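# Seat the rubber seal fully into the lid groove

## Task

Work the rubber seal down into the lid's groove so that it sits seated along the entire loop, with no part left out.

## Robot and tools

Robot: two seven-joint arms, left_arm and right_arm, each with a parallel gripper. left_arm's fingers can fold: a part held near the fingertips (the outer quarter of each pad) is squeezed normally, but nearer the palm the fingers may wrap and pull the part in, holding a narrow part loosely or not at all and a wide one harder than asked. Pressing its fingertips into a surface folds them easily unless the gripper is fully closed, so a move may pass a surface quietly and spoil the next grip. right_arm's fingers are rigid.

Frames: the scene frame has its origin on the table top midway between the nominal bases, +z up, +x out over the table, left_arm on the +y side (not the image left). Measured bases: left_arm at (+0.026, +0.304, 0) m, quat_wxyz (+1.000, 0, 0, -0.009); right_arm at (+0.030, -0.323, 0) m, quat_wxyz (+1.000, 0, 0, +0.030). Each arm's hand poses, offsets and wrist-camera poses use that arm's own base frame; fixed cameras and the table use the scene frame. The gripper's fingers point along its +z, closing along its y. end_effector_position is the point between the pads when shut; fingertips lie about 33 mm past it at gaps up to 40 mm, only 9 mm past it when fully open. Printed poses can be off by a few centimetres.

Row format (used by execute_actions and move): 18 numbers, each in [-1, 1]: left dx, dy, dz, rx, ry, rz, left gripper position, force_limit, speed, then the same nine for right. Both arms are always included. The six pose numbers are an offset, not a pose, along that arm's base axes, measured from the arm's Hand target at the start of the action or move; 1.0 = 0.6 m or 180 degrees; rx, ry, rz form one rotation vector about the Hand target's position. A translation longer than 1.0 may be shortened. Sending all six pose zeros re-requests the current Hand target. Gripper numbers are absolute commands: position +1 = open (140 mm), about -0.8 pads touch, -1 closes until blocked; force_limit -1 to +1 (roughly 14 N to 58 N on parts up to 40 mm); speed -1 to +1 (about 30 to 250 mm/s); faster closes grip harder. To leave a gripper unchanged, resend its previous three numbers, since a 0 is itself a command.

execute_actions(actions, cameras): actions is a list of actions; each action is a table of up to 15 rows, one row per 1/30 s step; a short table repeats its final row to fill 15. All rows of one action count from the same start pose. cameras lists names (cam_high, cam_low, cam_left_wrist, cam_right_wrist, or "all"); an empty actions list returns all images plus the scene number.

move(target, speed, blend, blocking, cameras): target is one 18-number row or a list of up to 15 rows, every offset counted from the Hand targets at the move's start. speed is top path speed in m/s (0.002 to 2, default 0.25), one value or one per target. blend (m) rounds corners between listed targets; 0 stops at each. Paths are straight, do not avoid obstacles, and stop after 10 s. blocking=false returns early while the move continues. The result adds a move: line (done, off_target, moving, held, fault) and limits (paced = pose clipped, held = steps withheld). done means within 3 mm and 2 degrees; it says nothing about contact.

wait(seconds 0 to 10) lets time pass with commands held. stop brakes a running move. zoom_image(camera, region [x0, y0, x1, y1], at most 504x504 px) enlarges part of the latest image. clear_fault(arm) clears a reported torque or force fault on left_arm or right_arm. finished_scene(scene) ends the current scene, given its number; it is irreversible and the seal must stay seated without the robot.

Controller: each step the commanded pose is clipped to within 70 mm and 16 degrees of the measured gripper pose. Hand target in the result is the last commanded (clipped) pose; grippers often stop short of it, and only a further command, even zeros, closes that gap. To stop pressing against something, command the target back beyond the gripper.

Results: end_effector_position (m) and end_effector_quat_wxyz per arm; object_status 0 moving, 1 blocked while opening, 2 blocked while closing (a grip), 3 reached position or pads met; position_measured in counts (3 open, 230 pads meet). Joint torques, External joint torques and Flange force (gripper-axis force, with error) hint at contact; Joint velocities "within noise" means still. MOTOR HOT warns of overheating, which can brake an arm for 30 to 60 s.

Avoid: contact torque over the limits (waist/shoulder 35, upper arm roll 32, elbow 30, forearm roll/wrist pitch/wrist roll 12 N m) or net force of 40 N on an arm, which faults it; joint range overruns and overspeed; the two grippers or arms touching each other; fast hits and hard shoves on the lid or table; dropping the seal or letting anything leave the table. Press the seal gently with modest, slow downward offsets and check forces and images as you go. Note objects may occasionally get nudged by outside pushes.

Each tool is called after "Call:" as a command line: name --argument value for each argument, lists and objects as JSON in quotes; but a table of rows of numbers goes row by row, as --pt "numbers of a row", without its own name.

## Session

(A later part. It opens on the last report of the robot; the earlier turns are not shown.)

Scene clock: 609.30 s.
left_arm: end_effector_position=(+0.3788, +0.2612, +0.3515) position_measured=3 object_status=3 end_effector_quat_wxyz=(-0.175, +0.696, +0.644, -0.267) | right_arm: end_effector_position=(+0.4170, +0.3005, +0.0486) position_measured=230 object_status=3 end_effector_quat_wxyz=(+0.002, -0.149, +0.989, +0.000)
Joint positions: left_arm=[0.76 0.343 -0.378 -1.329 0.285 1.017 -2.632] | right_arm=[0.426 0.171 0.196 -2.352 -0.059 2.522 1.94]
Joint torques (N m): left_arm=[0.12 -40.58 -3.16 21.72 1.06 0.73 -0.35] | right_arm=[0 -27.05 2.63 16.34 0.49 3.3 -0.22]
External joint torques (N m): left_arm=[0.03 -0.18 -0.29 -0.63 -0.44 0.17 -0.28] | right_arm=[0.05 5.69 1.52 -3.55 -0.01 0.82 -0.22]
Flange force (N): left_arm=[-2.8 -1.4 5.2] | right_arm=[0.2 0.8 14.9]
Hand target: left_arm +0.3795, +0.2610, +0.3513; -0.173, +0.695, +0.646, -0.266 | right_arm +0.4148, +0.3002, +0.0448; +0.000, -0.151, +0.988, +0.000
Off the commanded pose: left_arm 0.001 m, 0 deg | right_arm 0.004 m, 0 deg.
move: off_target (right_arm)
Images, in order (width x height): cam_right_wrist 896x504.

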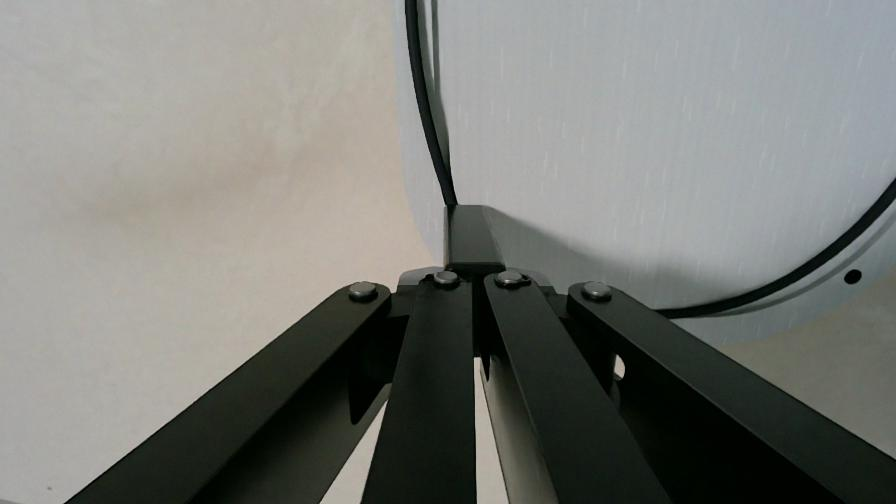

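Call:
move --pt "0 0 0 0 0 0 1 1 1 0.0042 0.003 0.015 0 0 0 -1 -0.5 -1" --pt "0 0 0 0 0 0 1 1 1 -0.0195 -0.0275 0.0162 0 0 0 -1 -0.5 -1" --pt "0 0 0 0 0 0 1 1 1 -0.0195 -0.0275 0.0107 0 0 0 -1 -0.5 -1" --pt "0 0 0 0 0 0 1 1 1 -0.0273 -0.0128 0.01 0 0 0 -1 -0.5 -1" --pt "0 0 0 0 0 0 1 1 1 -0.0283 -0.0217 0 0 0 0 -1 -0.5 -1" --pt "0 0 0 0 0 0 1 1 1 -0.0242 -0.0187 0.015 0 0 0 -1 -0.5 -1" --pt "0 0 0 0 0 0 1 1 1 -0.0533 -0.0437 0.0162 0 0 0 -1 -0.5 -1" --pt "0 0 0 0 0 0 1 1 1 -0.0533 -0.0437 0.0107 0 0 0 -1 -0.5 -1" --pt "0 0 0 0 0 0 1 1 1 -0.0597 -0.0247 0.01 0 0 0 -1 -0.5 -1" --pt "0 0 0 0 0 0 1 1 1 -0.0617 -0.034 0 0 0 0 -1 -0.5 -1" --speed '[0.04,0.06,0.03,0.025,0.03,0.04,0.06,0.03,0.025,0.03]' --blend '[0.0005,0.0005,0.0005,0.0005,0,0.0005,0.0005,0.0005,0.0005,0]' --cameras '["cam_right_wrist"]'

Call:
zoom_image --camera "cam_right_wrist" --region '[350, 0, 750, 320]'

Scene clock: 638.63 s.
left_arm: end_effector_position=(+0.3788, +0.2612, +0.3515) position_measured=3 object_status=3 end_effector_quat_wxyz=(-0.175, +0.696, +0.644, -0.267) | right_arm: end_effector_position=(+0.3783, +0.2826, +0.0483) position_measured=230 object_status=3 end_effector_quat_wxyz=(+0.001, -0.154, +0.988, +0.001)
Joint positions: left_arm=[0.76 0.343 -0.378 -1.329 0.285 1.017 -2.632] | right_arm=[0.427 0.07 0.212 -2.494 -0.026 2.565 1.922]
Joint torques (N m): left_arm=[0.13 -40.58 -3.1 21.71 1.04 0.72 -0.34] | right_arm=[-1.77 -23.04 -0.36 15.78 -0.04 3.3 0.18]
External joint torques (N m): left_arm=[0.11 -0.06 -0.16 -0.69 -0.45 0.16 -0.28] | right_arm=[-1.71 5.58 -0.78 -3.45 -0.51 0.85 0.18]
Flange force (N): left_arm=[-2.7 -1.4 5.4] | right_arm=[-2.7 -1.4 17.7]
Hand target: left_arm +0.3795, +0.2610, +0.3513; -0.173, +0.695, +0.646, -0.266 | right_arm +0.3778, +0.2798, +0.0448; +0.000, -0.151, +0.988, +0.000
Off the commanded pose: left_arm 0.001 m, 0 deg | right_arm 0.004 m, 0 deg.
move: off_target (right_arm)
Images, in order (width x height): cam_right_wrist 896x504.

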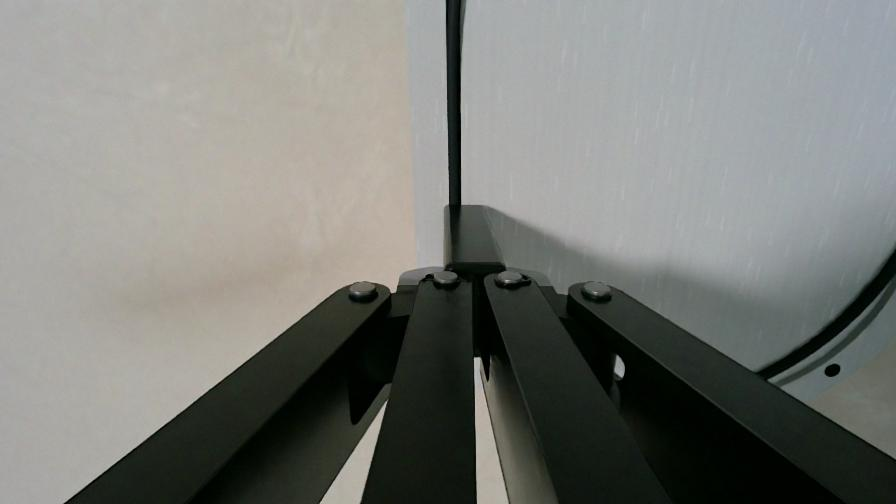

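Scaled by 1.260.

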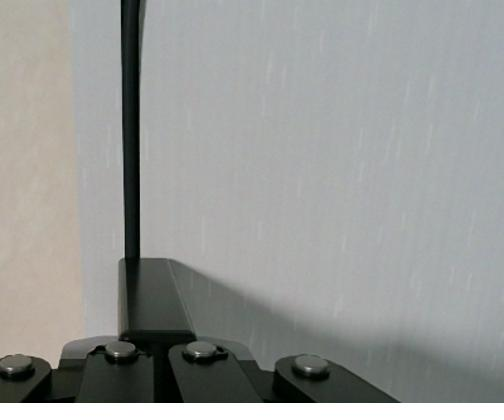

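Call:
move --pt "0 0 0 0 0 0 1 1 1 0.0042 0.003 0.015 0 0 0 -1 -0.5 -1" --pt "0 0 0 0 0 0 1 1 1 -0.0222 -0.0127 0.0162 0 0 0 -1 -0.5 -1" --pt "0 0 0 0 0 0 1 1 1 -0.0222 -0.0127 0.0107 0 0 0 -1 -0.5 -1" --pt "0 0 0 0 0 0 1 1 1 -0.0258 -0.0015 0.01 0 0 0 -1 -0.5 -1" --pt "0 0 0 0 0 0 1 1 1 -0.0277 -0.0093 0 0 0 0 -1 -0.5 -1" --pt "0 0 0 0 0 0 1 1 1 -0.0243 -0.0063 0.015 0 0 0 -1 -0.5 -1" --pt "0 0 0 0 0 0 1 1 1 -0.0517 -0.0242 0.0162 0 0 0 -1 -0.5 -1" --pt "0 0 0 0 0 0 1 1 1 -0.0517 -0.0242 0.0107 0 0 0 -1 -0.5 -1" --pt "0 0 0 0 0 0 1 1 1 -0.0558 -0.0115 0.01 0 0 0 -1 -0.5 -1" --pt "0 0 0 0 0 0 1 1 1 -0.0577 -0.0193 0 0 0 0 -1 -0.5 -1" --pt "0 0 0 0 0 0 1 1 1 -0.0543 -0.0163 0.015 0 0 0 -1 -0.5 -1" --pt "0 0 0 0 0 0 1 1 1 -0.0818 -0.034 0.0162 0 0 0 -1 -0.5 -1" --pt "0 0 0 0 0 0 1 1 1 -0.0818 -0.034 0.0107 0 0 0 -1 -0.5 -1" --pt "0 0 0 0 0 0 1 1 1 -0.086 -0.0213 0.01 0 0 0 -1 -0.5 -1" --pt "0 0 0 0 0 0 1 1 1 -0.0878 -0.0292 0 0 0 0 -1 -0.5 -1" --speed '[0.05,0.08,0.04,0.03,0.04,0.05,0.08,0.04,0.03,0.04,0.05,0.08,0.04,0.03,0.04]' --blend '[0.0005,0.0005,0.0005,0.0005,0,0.0005,0.0005,0.0005,0.0005,0,0.0005,0.0005,0.0005,0.0005,0]' --cameras '["cam_right_wrist"]'

Call:
zoom_image --camera "cam_right_wrist" --region '[400, 0, 800, 320]'

Scene clock: 670.33 s.
left_arm: end_effector_position=(+0.3788, +0.2612, +0.3515) position_measured=3 object_status=3 end_effector_quat_wxyz=(-0.175, +0.696, +0.644, -0.267) | right_arm: end_effector_position=(+0.3259, +0.2643, +0.0480) position_measured=230 object_status=3 end_effector_quat_wxyz=(+0.002, -0.154, +0.988, +0.000)
Joint positions: left_arm=[0.76 0.343 -0.378 -1.329 0.285 1.017 -2.632] | right_arm=[0.45 -0.064 0.236 -2.665 0.027 2.606 1.923]
Joint velocities: left_arm=[within noise] | right_arm=[0 -0.001 -0.001 -0.001 -0.002 0.004 0]
Joint torques (N m): left_arm=[0.13 -40.6 -3.12 21.71 1.05 0.74 -0.39] | right_arm=[-1.34 -18.43 -0.39 15.35 0.25 3.33 0.14]
External joint torques (N m): left_arm=[0.18 -0.15 -0.14 -0.65 -0.44 0.17 -0.33] | right_arm=[-1.33 5 0.06 -3.37 -0.19 0.86 0.14]
Flange force (N): left_arm=[-2.7 -1.5 5.5] | right_arm=[-2.9 -0.1 18.6]
Hand target: left_arm +0.3795, +0.2610, +0.3513; -0.173, +0.695, +0.646, -0.266 | right_arm +0.3251, +0.2623, +0.0448; +0.000, -0.151, +0.988, +0.000
Off the commanded pose: left_arm 0.001 m, 0 deg | right_arm 0.004 m, 0 deg.
move: off_target (right_arm)
Images, in order (width x height): cam_right_wrist 896x504.

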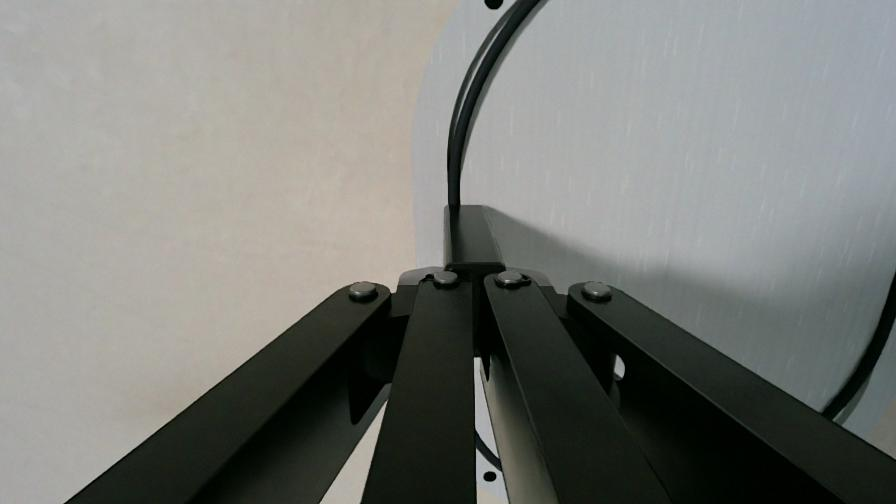

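Scaled by 1.260.

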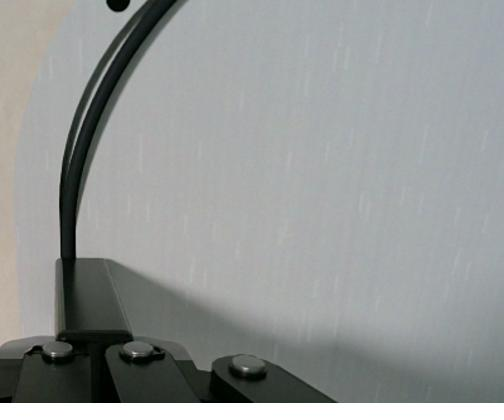

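Call:
move --pt "0 0 0 0 0 0 1 1 1 0.0033 0.003 0.015 0 0 0 -1 -0.5 -1" --pt "0 0 0 0 0 0 1 1 1 -0.0237 -0.0098 0.0162 0 0 0 -1 -0.5 -1" --pt "0 0 0 0 0 0 1 1 1 -0.027 -0.0128 0 0 0 0 -1 -0.5 -1" --pt "0 0 0 0 0 0 1 1 1 -0.0237 -0.0098 0.015 0 0 0 -1 -0.5 -1" --pt "0 0 0 0 0 0 1 1 1 -0.0493 -0.0132 0.0162 0 0 0 -1 -0.5 -1" --pt "0 0 0 0 0 0 1 1 1 -0.0493 -0.0132 0.0107 0 0 0 -1 -0.5 -1" --pt "0 0 0 0 0 0 1 1 1 -0.0458 -0.0233 0.01 0 0 0 -1 -0.5 -1" --pt "0 0 0 0 0 0 1 1 1 -0.0508 -0.0217 0 0 0 0 -1 -0.5 -1" --pt "0 0 0 0 0 0 1 1 1 -0.0475 -0.0187 0.015 0 0 0 -1 -0.5 -1" --pt "0 0 0 0 0 0 1 1 1 -0.083 -0.0168 0.0162 0 0 0 -1 -0.5 -1" --pt "0 0 0 0 0 0 1 1 1 -0.083 -0.0168 0.0107 0 0 0 -1 -0.5 -1" --pt "0 0 0 0 0 0 1 1 1 -0.0833 -0.0293 0.01 0 0 0 -1 -0.5 -1" --pt "0 0 0 0 0 0 1 1 1 -0.0865 -0.0273 0 0 0 0 -1 -0.5 -1" --speed '[0.05,0.08,0.04,0.05,0.08,0.04,0.03,0.04,0.05,0.08,0.04,0.03,0.04]' --blend '[0.0005,0.0005,0,0.0005,0.0005,0.0005,0.0005,0,0.0005,0.0005,0.0005,0.0005,0]' --cameras '["cam_right_wrist"]'

Call:
zoom_image --camera "cam_right_wrist" --region '[400, 0, 800, 320]'

Scene clock: 734.33 s.
left_arm: end_effector_position=(+0.3788, +0.2612, +0.3515) position_measured=3 object_status=3 end_effector_quat_wxyz=(-0.175, +0.696, +0.644, -0.267) | right_arm: end_effector_position=(+0.2746, +0.2461, +0.0477) position_measured=230 object_status=3 end_effector_quat_wxyz=(+0.001, -0.152, +0.988, +0.000)
Joint positions: left_arm=[0.76 0.343 -0.378 -1.329 0.285 1.017 -2.632] | right_arm=[0.501 -0.204 0.252 -2.822 0.099 2.625 1.927]
Joint velocities: left_arm=[within noise] | right_arm=[0 0.002 0 -0.001 0.001 0.005 0.001]
Joint torques (N m): left_arm=[0.11 -40.61 -3.15 21.68 1.05 0.73 -0.34] | right_arm=[-0.19 -13.65 0.04 15.88 0.47 3.45 0.11]
External joint torques (N m): left_arm=[0.13 0.08 -0.18 -0.81 -0.45 0.16 -0.27] | right_arm=[-0.14 4.59 1.38 -2.43 0.04 0.99 0.11]
Flange force (N): left_arm=[-2.7 -1.3 5.7] | right_arm=[-5.0 4.4 20.3]
Hand target: left_arm +0.3795, +0.2610, +0.3513; -0.173, +0.695, +0.646, -0.266 | right_arm +0.2732, +0.2459, +0.0448; +0.000, -0.151, +0.988, +0.000
Off the commanded pose: left_arm 0.001 m, 0 deg | right_arm 0.003 m, 0 deg.
move: done
Images, in order (width x height): cam_right_wrist 896x504.

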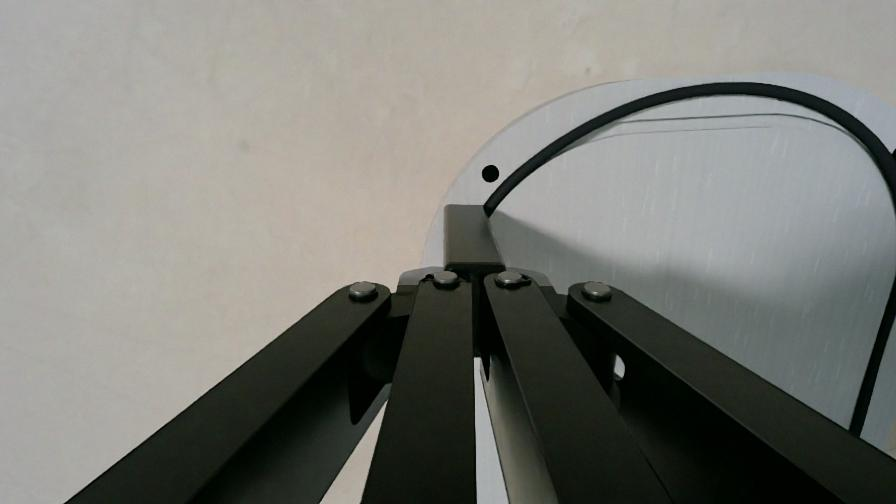

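Scaled by 1.260.

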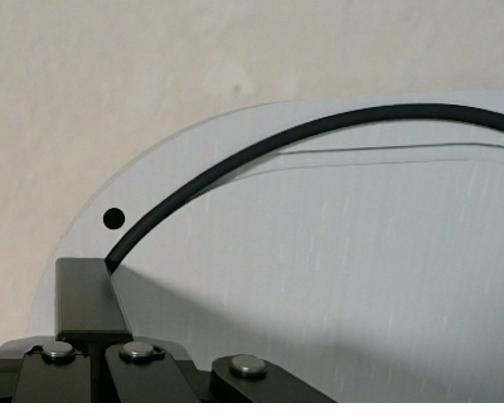

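Call:
move --pt "0 0 0 0 0 0 1 1 1 0.003 0.0025 0.015 0 0 0 -1 -0.5 -1" --pt "0 0 0 0 0 0 1 1 1 -0.0308 0.0088 0.0162 0 0 0 -1 -0.5 -1" --pt "0 0 0 0 0 0 1 1 1 -0.0342 0.0058 0 0 0 0 -1 -0.5 -1" --pt "0 0 0 0 0 0 1 1 1 -0.0308 0.0088 0.015 0 0 0 -1 -0.5 -1" --pt "0 0 0 0 0 0 1 1 1 -0.0587 0.0165 0.0162 0 0 0 -1 -0.5 -1" --pt "0 0 0 0 0 0 1 1 1 -0.0587 0.0165 0.0107 0 0 0 -1 -0.5 -1" --pt "0 0 0 0 0 0 1 1 1 -0.0517 0.0258 0.01 0 0 0 -1 -0.5 -1" --pt "0 0 0 0 0 0 1 1 1 -0.058 0.0188 0 0 0 0 -1 -0.5 -1" --pt "0 0 0 0 0 0 1 1 1 -0.0547 0.0218 0.015 0 0 0 -1 -0.5 -1" --pt "0 0 0 0 0 0 1 1 1 -0.0822 0.0342 0.0162 0 0 0 -1 -0.5 -1" --pt "0 0 0 0 0 0 1 1 1 -0.0822 0.0342 0.0107 0 0 0 -1 -0.5 -1" --pt "0 0 0 0 0 0 1 1 1 -0.0705 0.0437 0.01 0 0 0 -1 -0.5 -1" --pt "0 0 0 0 0 0 1 1 1 -0.0777 0.0375 0 0 0 0 -1 -0.5 -1" --speed '[0.05,0.08,0.04,0.05,0.08,0.04,0.03,0.04,0.05,0.08,0.04,0.03,0.04]' --blend '[0.0005,0.0005,0,0.0005,0.0005,0.0005,0.0005,0,0.0005,0.0005,0.0005,0.0005,0]' --cameras '["cam_right_wrist"]'

Call:
zoom_image --camera "cam_right_wrist" --region '[400, 60, 800, 320]'

Scene clock: 771.50 s.
left_arm: end_effector_position=(+0.3788, +0.2612, +0.3515) position_measured=3 object_status=3 end_effector_quat_wxyz=(-0.175, +0.696, +0.644, -0.267) | right_arm: end_effector_position=(+0.2307, +0.2721, +0.0488) position_measured=230 object_status=3 end_effector_quat_wxyz=(+0.006, -0.154, +0.988, +0.003)
Joint positions: left_arm=[0.76 0.343 -0.378 -1.329 0.285 1.017 -2.632] | right_arm=[0.565 -0.257 0.344 -2.868 0.171 2.633 2.012]
Joint velocities: left_arm=[within noise] | right_arm=[0 0.002 0 -0.002 -0.001 0.004 0.002]
Joint torques (N m): left_arm=[0.09 -40.6 -3.17 21.69 1.06 0.73 -0.37] | right_arm=[-0.5 -12.04 -0.4 14.66 0.45 1.69 0.08]
External joint torques (N m): left_arm=[0.13 -0.13 -0.19 -0.7 -0.43 0.16 -0.31] | right_arm=[-0.48 3.91 1.64 -3.69 0.01 -0.8 0.08]
Flange force (N): left_arm=[-2.8 -1.5 5.6] | right_arm=[-1.0 2.6 13.5]
Hand target: left_arm +0.3795, +0.2610, +0.3513; -0.173, +0.695, +0.646, -0.266 | right_arm +0.2266, +0.2684, +0.0448; +0.000, -0.151, +0.988, +0.000
Off the commanded pose: left_arm 0.001 m, 0 deg | right_arm 0.007 m, 1 deg.
move: off_target (right_arm)
Images, in order (width x height): cam_right_wrist 896x504.

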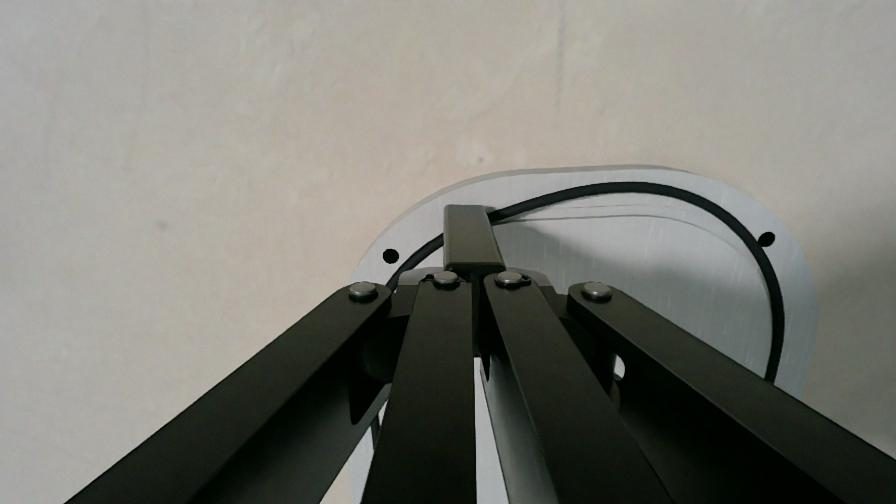

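Scaled by 1.260.

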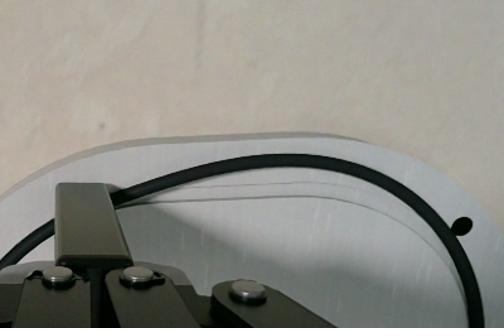

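Call:
move --pt "0 0 0 0 0 0 1 1 1 0.0068 0.0062 0.015 0 0 0 -1 -0.5 -1" --pt "0 0 0 0 0 0 1 1 1 -0.0182 0.0075 0.0172 0 0 0 -1 -0.5 -1" --pt "0 0 0 0 0 0 1 1 1 -0.0182 0.0075 0.0107 0 0 0 -1 -0.5 -1" --pt "0 0 0 0 0 0 1 1 1 -0.0055 0.0155 0.01 0 0 0 -1 -0.5 -1" --pt "0 0 0 0 0 0 1 1 1 -0.0125 0.0103 0 0 0 0 -1 -0.5 -1" --pt "0 0 0 0 0 0 1 1 1 -0.0083 0.0137 0.015 0 0 0 -1 -0.5 -1" --pt "0 0 0 0 0 0 1 1 1 -0.0337 0.0277 0.0172 0 0 0 -1 -0.5 -1" --pt "0 0 0 0 0 0 1 1 1 -0.0337 0.0277 0.0107 0 0 0 -1 -0.5 -1" --pt "0 0 0 0 0 0 1 1 1 -0.0148 0.0345 0.01 0 0 0 -1 -0.5 -1" --pt "0 0 0 0 0 0 1 1 1 -0.023 0.03 0 0 0 0 -1 -0.5 -1" --speed '[0.05,0.08,0.04,0.03,0.04,0.05,0.08,0.04,0.03,0.04]' --blend '[0.0005,0.0005,0.0005,0.0005,0,0.0005,0.0005,0.0005,0.0005,0]' --cameras '["cam_right_wrist"]'

Call:
zoom_image --camera "cam_right_wrist" --region '[350, 100, 750, 320]'

Scene clock: 821.50 s.
left_arm: end_effector_position=(+0.3788, +0.2612, +0.3515) position_measured=3 object_status=3 end_effector_quat_wxyz=(-0.175, +0.696, +0.644, -0.267) | right_arm: end_effector_position=(+0.2186, +0.2905, +0.0502) position_measured=230 object_status=3 end_effector_quat_wxyz=(+0.007, -0.152, +0.988, +0.005)
Joint positions: left_arm=[0.76 0.343 -0.378 -1.329 0.285 1.017 -2.632] | right_arm=[0.573 -0.247 0.397 -2.85 0.188 2.63 2.062]
Joint velocities: left_arm=[within noise] | right_arm=[-0.001 0.001 0 -0.002 0 0.004 0.002]
Joint torques (N m): left_arm=[0.08 -40.65 -3.16 21.66 1.04 0.73 -0.34] | right_arm=[0.54 -10.81 0.47 13.88 0.75 1.89 0.2]
External joint torques (N m): left_arm=[0.19 0.05 -0.11 -0.83 -0.44 0.16 -0.27] | right_arm=[0.49 5.09 2.64 -4.44 0.32 -0.59 0.2]
Flange force (N): left_arm=[-2.7 -1.5 6.0] | right_arm=[0.7 5.5 18.6]
Hand target: left_arm +0.3795, +0.2610, +0.3513; -0.173, +0.695, +0.646, -0.266 | right_arm +0.2128, +0.2864, +0.0448; +0.000, -0.151, +0.988, +0.000
Off the commanded pose: left_arm 0.001 m, 0 deg | right_arm 0.009 m, 1 deg.
move: off_target (right_arm)
Images, in order (width x height): cam_right_wrist 896x504.

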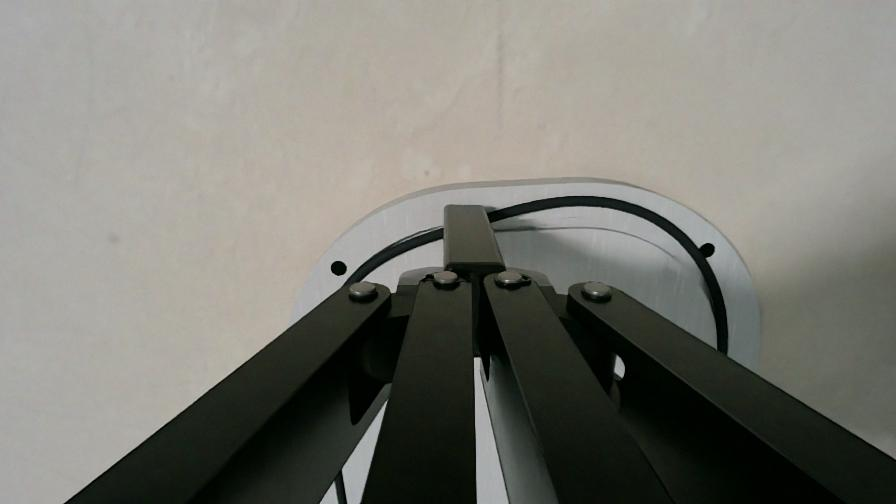

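Scaled by 1.260.

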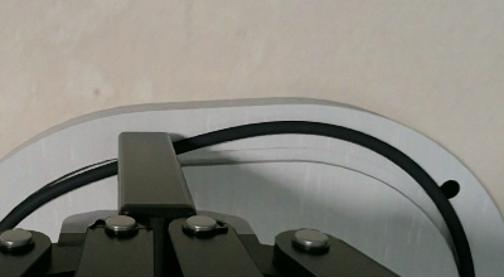

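Call:
move --pt "0 0 0 0 0 0 1 1 1 0.006 0.0045 0.016 0 0 0 -1 -0.5 -1" --pt "0 0 0 0 0 0 1 1 1 0.1 0.05 0.06 0 0 0 -1 -0.5 -1" --speed '[0.05,0.12]' --blend '[0.0005,0]' --cameras '["cam_right_wrist"]'

Call:
zoom_image --camera "cam_right_wrist" --region '[300, 0, 700, 250]'

Scene clock: 833.73 s.
left_arm: end_effector_position=(+0.3788, +0.2612, +0.3515) position_measured=3 object_status=3 end_effector_quat_wxyz=(-0.175, +0.696, +0.644, -0.267) | right_arm: end_effector_position=(+0.2729, +0.3173, +0.0815) position_measured=230 object_status=3 end_effector_quat_wxyz=(+0.001, -0.149, +0.989, +0.001)
Joint positions: left_arm=[0.76 0.343 -0.378 -1.329 0.285 1.017 -2.632] | right_arm=[0.502 -0.164 0.37 -2.652 0.099 2.501 2.06]
Joint velocities: left_arm=[within noise] | right_arm=[0 0 0 0 -0.002 -0.004 -0.001]
Joint torques (N m): left_arm=[0.06 -40.6 -3.21 21.68 1.04 0.73 -0.36] | right_arm=[-0.76 -18.69 -1.21 19.16 0.2 2.35 -0.26]
External joint torques (N m): left_arm=[0.08 -0.11 -0.24 -0.69 -0.45 0.16 -0.3] | right_arm=[-0.67 1.71 0.52 -0.97 -0.32 -0.11 -0.26]
Flange force (N): left_arm=[-2.8 -1.4 5.5] | right_arm=[-2.9 0.8 5.3]
Hand target: left_arm +0.3795, +0.2610, +0.3513; -0.173, +0.695, +0.646, -0.266 | right_arm +0.2728, +0.3164, +0.0808; +0.000, -0.151, +0.988, +0.000
Off the commanded pose: left_arm 0.001 m, 0 deg | right_arm 0.001 m, 0 deg.
move: done
Images, in order (width x height): cam_right_wrist 896x504.

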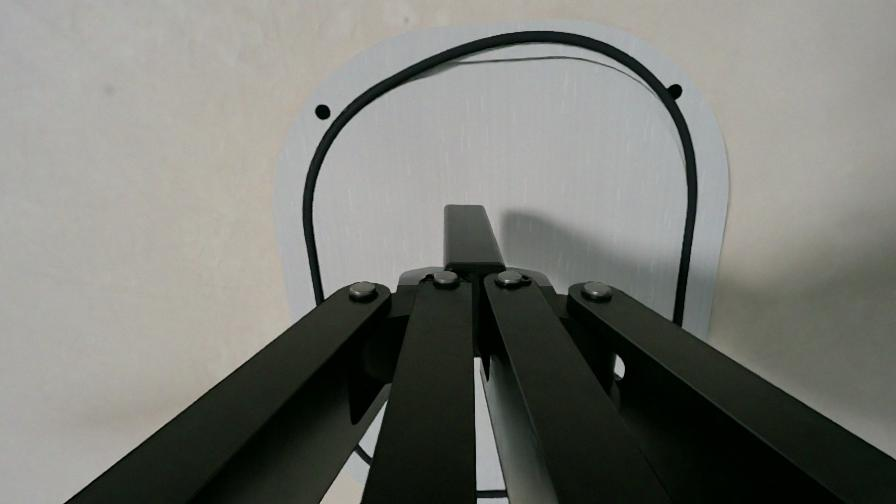

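Scaled by 1.260.

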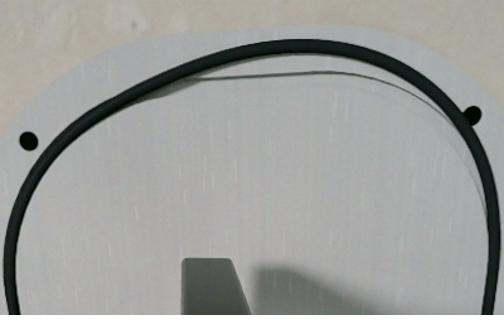

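Call:
move --pt "0 0 0 0 0 0 1 1 1 -0.1028 -0.0537 -0.0405 0 0 0 -1 -0.5 -1" --pt "0 0 0 0 0 0 1 1 1 -0.1028 -0.0537 -0.0493 0 0 0 -1 -0.5 -1" --pt "0 0 0 0 0 0 1 1 1 -0.0918 -0.0497 -0.05 0 0 0 -1 -0.5 -1" --pt "0 0 0 0 0 0 1 1 1 -0.0983 -0.0535 -0.06 0 0 0 -1 -0.5 -1" --pt "0 0 0 0 0 0 1 1 1 -0.0927 -0.05 -0.0438 0 0 0 -1 -0.5 -1" --pt "0 0 0 0 0 0 1 1 1 -0.1143 -0.0365 -0.0425 0 0 0 -1 -0.5 -1" --pt "0 0 0 0 0 0 1 1 1 -0.1143 -0.0365 -0.0493 0 0 0 -1 -0.5 -1" --pt "0 0 0 0 0 0 1 1 1 -0.0987 -0.0308 -0.05 0 0 0 -1 -0.5 -1" --pt "0 0 0 0 0 0 1 1 1 -0.1052 -0.0347 -0.06 0 0 0 -1 -0.5 -1" --speed '[0.1,0.04,0.03,0.04,0.05,0.08,0.04,0.03,0.04]' --blend '[0.0005,0.0005,0.0005,0,0.0005,0.0005,0.0005,0.0005,0]' --cameras '["cam_right_wrist"]'

Call:
move --pt "0 0 0 0 0 0 1 1 1 0.004 0.003 0.015 0 0 0 -1 -0.5 -1" --pt "0 0 0 0 0 0 1 1 1 0.1 0.05 0.06 0 0 0 -1 -0.5 -1" --speed '[0.05,0.12]' --blend '[0.0005,0]' --cameras '["cam_right_wrist"]'

Call:
zoom_image --camera "cam_right_wrist" --region '[300, 0, 700, 250]'

Scene clock: 891.77 s.
left_arm: end_effector_position=(+0.3788, +0.2612, +0.3515) position_measured=3 object_status=3 end_effector_quat_wxyz=(-0.175, +0.696, +0.644, -0.267) | right_arm: end_effector_position=(+0.2154, +0.2996, +0.0506) position_measured=230 object_status=3 end_effector_quat_wxyz=(+0.007, -0.152, +0.988, +0.005)
Joint positions: left_arm=[0.76 0.343 -0.378 -1.329 0.285 1.017 -2.632] | right_arm=[0.572 -0.233 0.417 -2.833 0.185 2.628 2.086]
Joint velocities: left_arm=[within noise] | right_arm=[0 0 0 -0.001 -0.001 0.004 0.003]
Joint torques (N m): left_arm=[0.18 -40.63 -3.22 21.73 1.06 0.72 -0.34] | right_arm=[0.86 -10.29 0.55 13.89 0.52 2.18 0.16]
External joint torques (N m): left_arm=[0.37 -0.17 -0.13 -0.61 -0.41 0.15 -0.28] | right_arm=[0.89 5.96 2.82 -4.53 0.08 -0.31 0.16]
Flange force (N): left_arm=[-2.5 -1.7 5.5] | right_arm=[-0.7 7.1 22.6]
Hand target: left_arm +0.3795, +0.2610, +0.3513; -0.173, +0.695, +0.646, -0.266 | right_arm +0.2097, +0.2956, +0.0448; +0.000, -0.151, +0.988, +0.000
Off the commanded pose: left_arm 0.001 m, 0 deg | right_arm 0.009 m, 1 deg.
move: off_target (right_arm)
Images, in order (width x height): cam_right_wrist 896x504.

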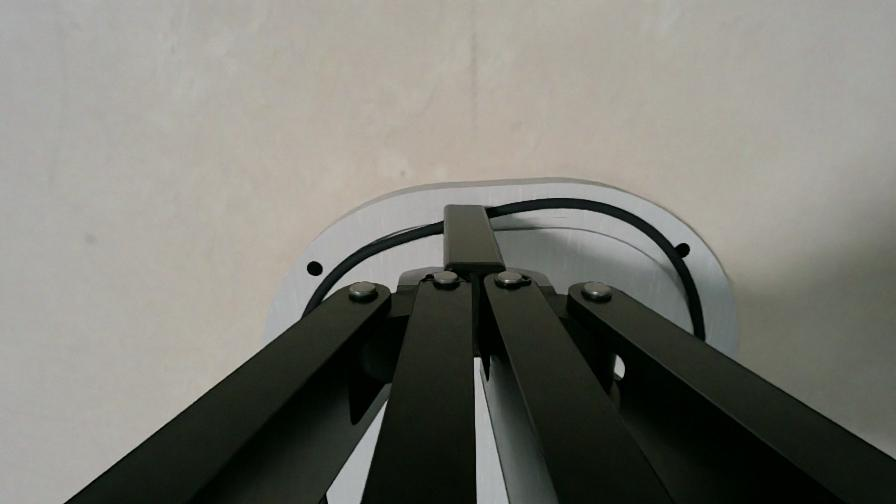

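Scene clock: 893.23 s.
left_arm: end_effector_position=(+0.3788, +0.2612, +0.3515) position_measured=3 object_status=3 end_effector_quat_wxyz=(-0.175, +0.696, +0.644, -0.267) | right_arm: end_effector_position=(+0.2697, +0.3265, +0.0815) position_measured=230 object_status=3 end_effector_quat_wxyz=(+0.001, -0.149, +0.989, +0.001)
Joint positions: left_arm=[0.76 0.343 -0.378 -1.329 0.285 1.017 -2.632] | right_arm=[0.502 -0.15 0.389 -2.636 0.095 2.499 2.083]
Joint velocities: left_arm=[within noise] | right_arm=[0 -0.001 0.001 0 -0.002 -0.004 -0.001]
Joint torques (N m): left_arm=[0.09 -40.61 -3.13 21.71 1.04 0.74 -0.35] | right_arm=[-0.73 -18.98 -1.17 19.23 0.15 2.37 -0.25]
External joint torques (N m): left_arm=[0.1 -0.04 -0.17 -0.7 -0.46 0.18 -0.29] | right_arm=[-0.7 1.76 0.43 -0.98 -0.38 -0.1 -0.25]
Flange force (N): left_arm=[-2.7 -1.3 5.4] | right_arm=[-3.1 0.9 5.5]
Hand target: left_arm +0.3795, +0.2610, +0.3513; -0.173, +0.695, +0.646, -0.266 | right_arm +0.2697, +0.3256, +0.0808; +0.000, -0.151, +0.988, +0.000
Off the commanded pose: left_arm 0.001 m, 0 deg | right_arm 0.001 m, 0 deg.
move: done
Images, in order (width x height): cam_right_wrist 896x504.

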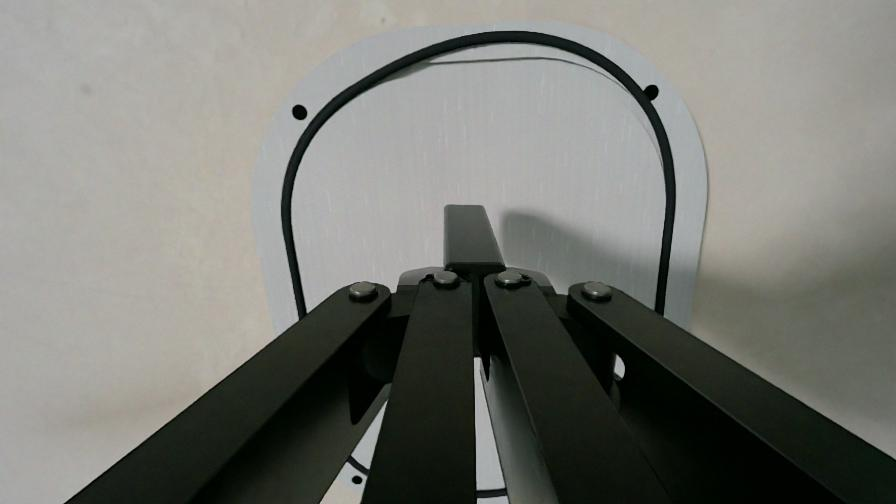

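Scaled by 1.260.

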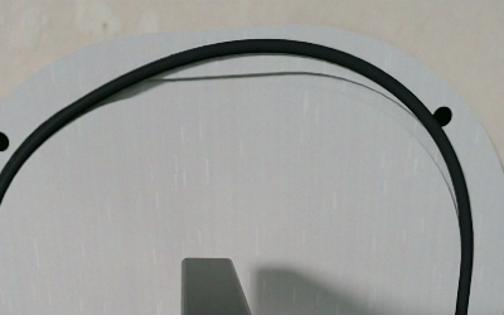

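Call:
move --pt "0 0 0 0 0 0 1 1 1 -0.079 -0.0947 -0.0405 0 0 0 -1 -0.5 -1" --pt "0 0 0 0 0 0 1 1 1 -0.079 -0.0947 -0.0493 0 0 0 -1 -0.5 -1" --pt "0 0 0 0 0 0 1 1 1 -0.0755 -0.0922 -0.05 0 0 0 -1 -0.5 -1" --pt "0 0 0 0 0 0 1 1 1 -0.0823 -0.0967 -0.06 0 0 0 -1 -0.5 -1" --pt "0 0 0 0 0 0 1 1 1 -0.0748 -0.0912 -0.0438 0 0 0 -1 -0.5 -1" --pt "0 0 0 0 0 0 1 1 1 -0.0937 -0.0758 -0.0425 0 0 0 -1 -0.5 -1" --pt "0 0 0 0 0 0 1 1 1 -0.0937 -0.0758 -0.0493 0 0 0 -1 -0.5 -1" --pt "0 0 0 0 0 0 1 1 1 -0.087 -0.0738 -0.05 0 0 0 -1 -0.5 -1" --pt "0 0 0 0 0 0 1 1 1 -0.0938 -0.0782 -0.06 0 0 0 -1 -0.5 -1" --speed '[0.1,0.04,0.03,0.04,0.05,0.08,0.04,0.03,0.04]' --blend '[0.0005,0.0005,0.0005,0,0.0005,0.0005,0.0005,0.0005,0]' --cameras '["cam_right_wrist"]'

Call:
zoom_image --camera "cam_right_wrist" --region '[350, 120, 650, 320]'

Scene clock: 933.70 s.
left_arm: end_effector_position=(+0.3788, +0.2612, +0.3515) position_measured=3 object_status=3 end_effector_quat_wxyz=(-0.175, +0.696, +0.644, -0.267) | right_arm: end_effector_position=(+0.2184, +0.2823, +0.0493) position_measured=230 object_status=3 end_effector_quat_wxyz=(+0.006, -0.153, +0.988, +0.004)
Joint positions: left_arm=[0.76 0.343 -0.378 -1.329 0.285 1.017 -2.632] | right_arm=[0.579 -0.262 0.38 -2.869 0.191 2.631 2.045]
Joint velocities: left_arm=[within noise] | right_arm=[0 -0.001 0.001 0 0 0.003 0.005]
Joint torques (N m): left_arm=[0.12 -40.63 -3.17 21.7 1.05 0.73 -0.35] | right_arm=[0.32 -11.16 0.13 14.52 0.66 1.73 0.22]
External joint torques (N m): left_arm=[0.15 -0.18 -0.19 -0.66 -0.44 0.17 -0.29] | right_arm=[0.33 4.37 2.37 -3.74 0.23 -0.74 0.22]
Flange force (N): left_arm=[-2.8 -1.6 5.6] | right_arm=[0.1 5.3 15.5]
Hand target: left_arm +0.3795, +0.2610, +0.3513; -0.173, +0.695, +0.646, -0.266 | right_arm +0.2134, +0.2787, +0.0448; +0.000, -0.151, +0.988, +0.000
Off the commanded pose: left_arm 0.001 m, 0 deg | right_arm 0.008 m, 1 deg.
move: off_target (right_arm)
Images, in order (width x height): cam_right_wrist 896x504.

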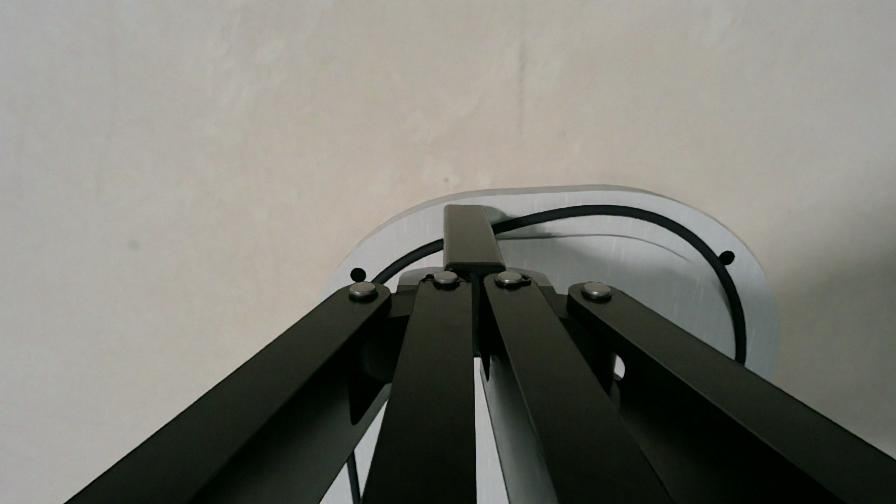

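Scaled by 1.680.

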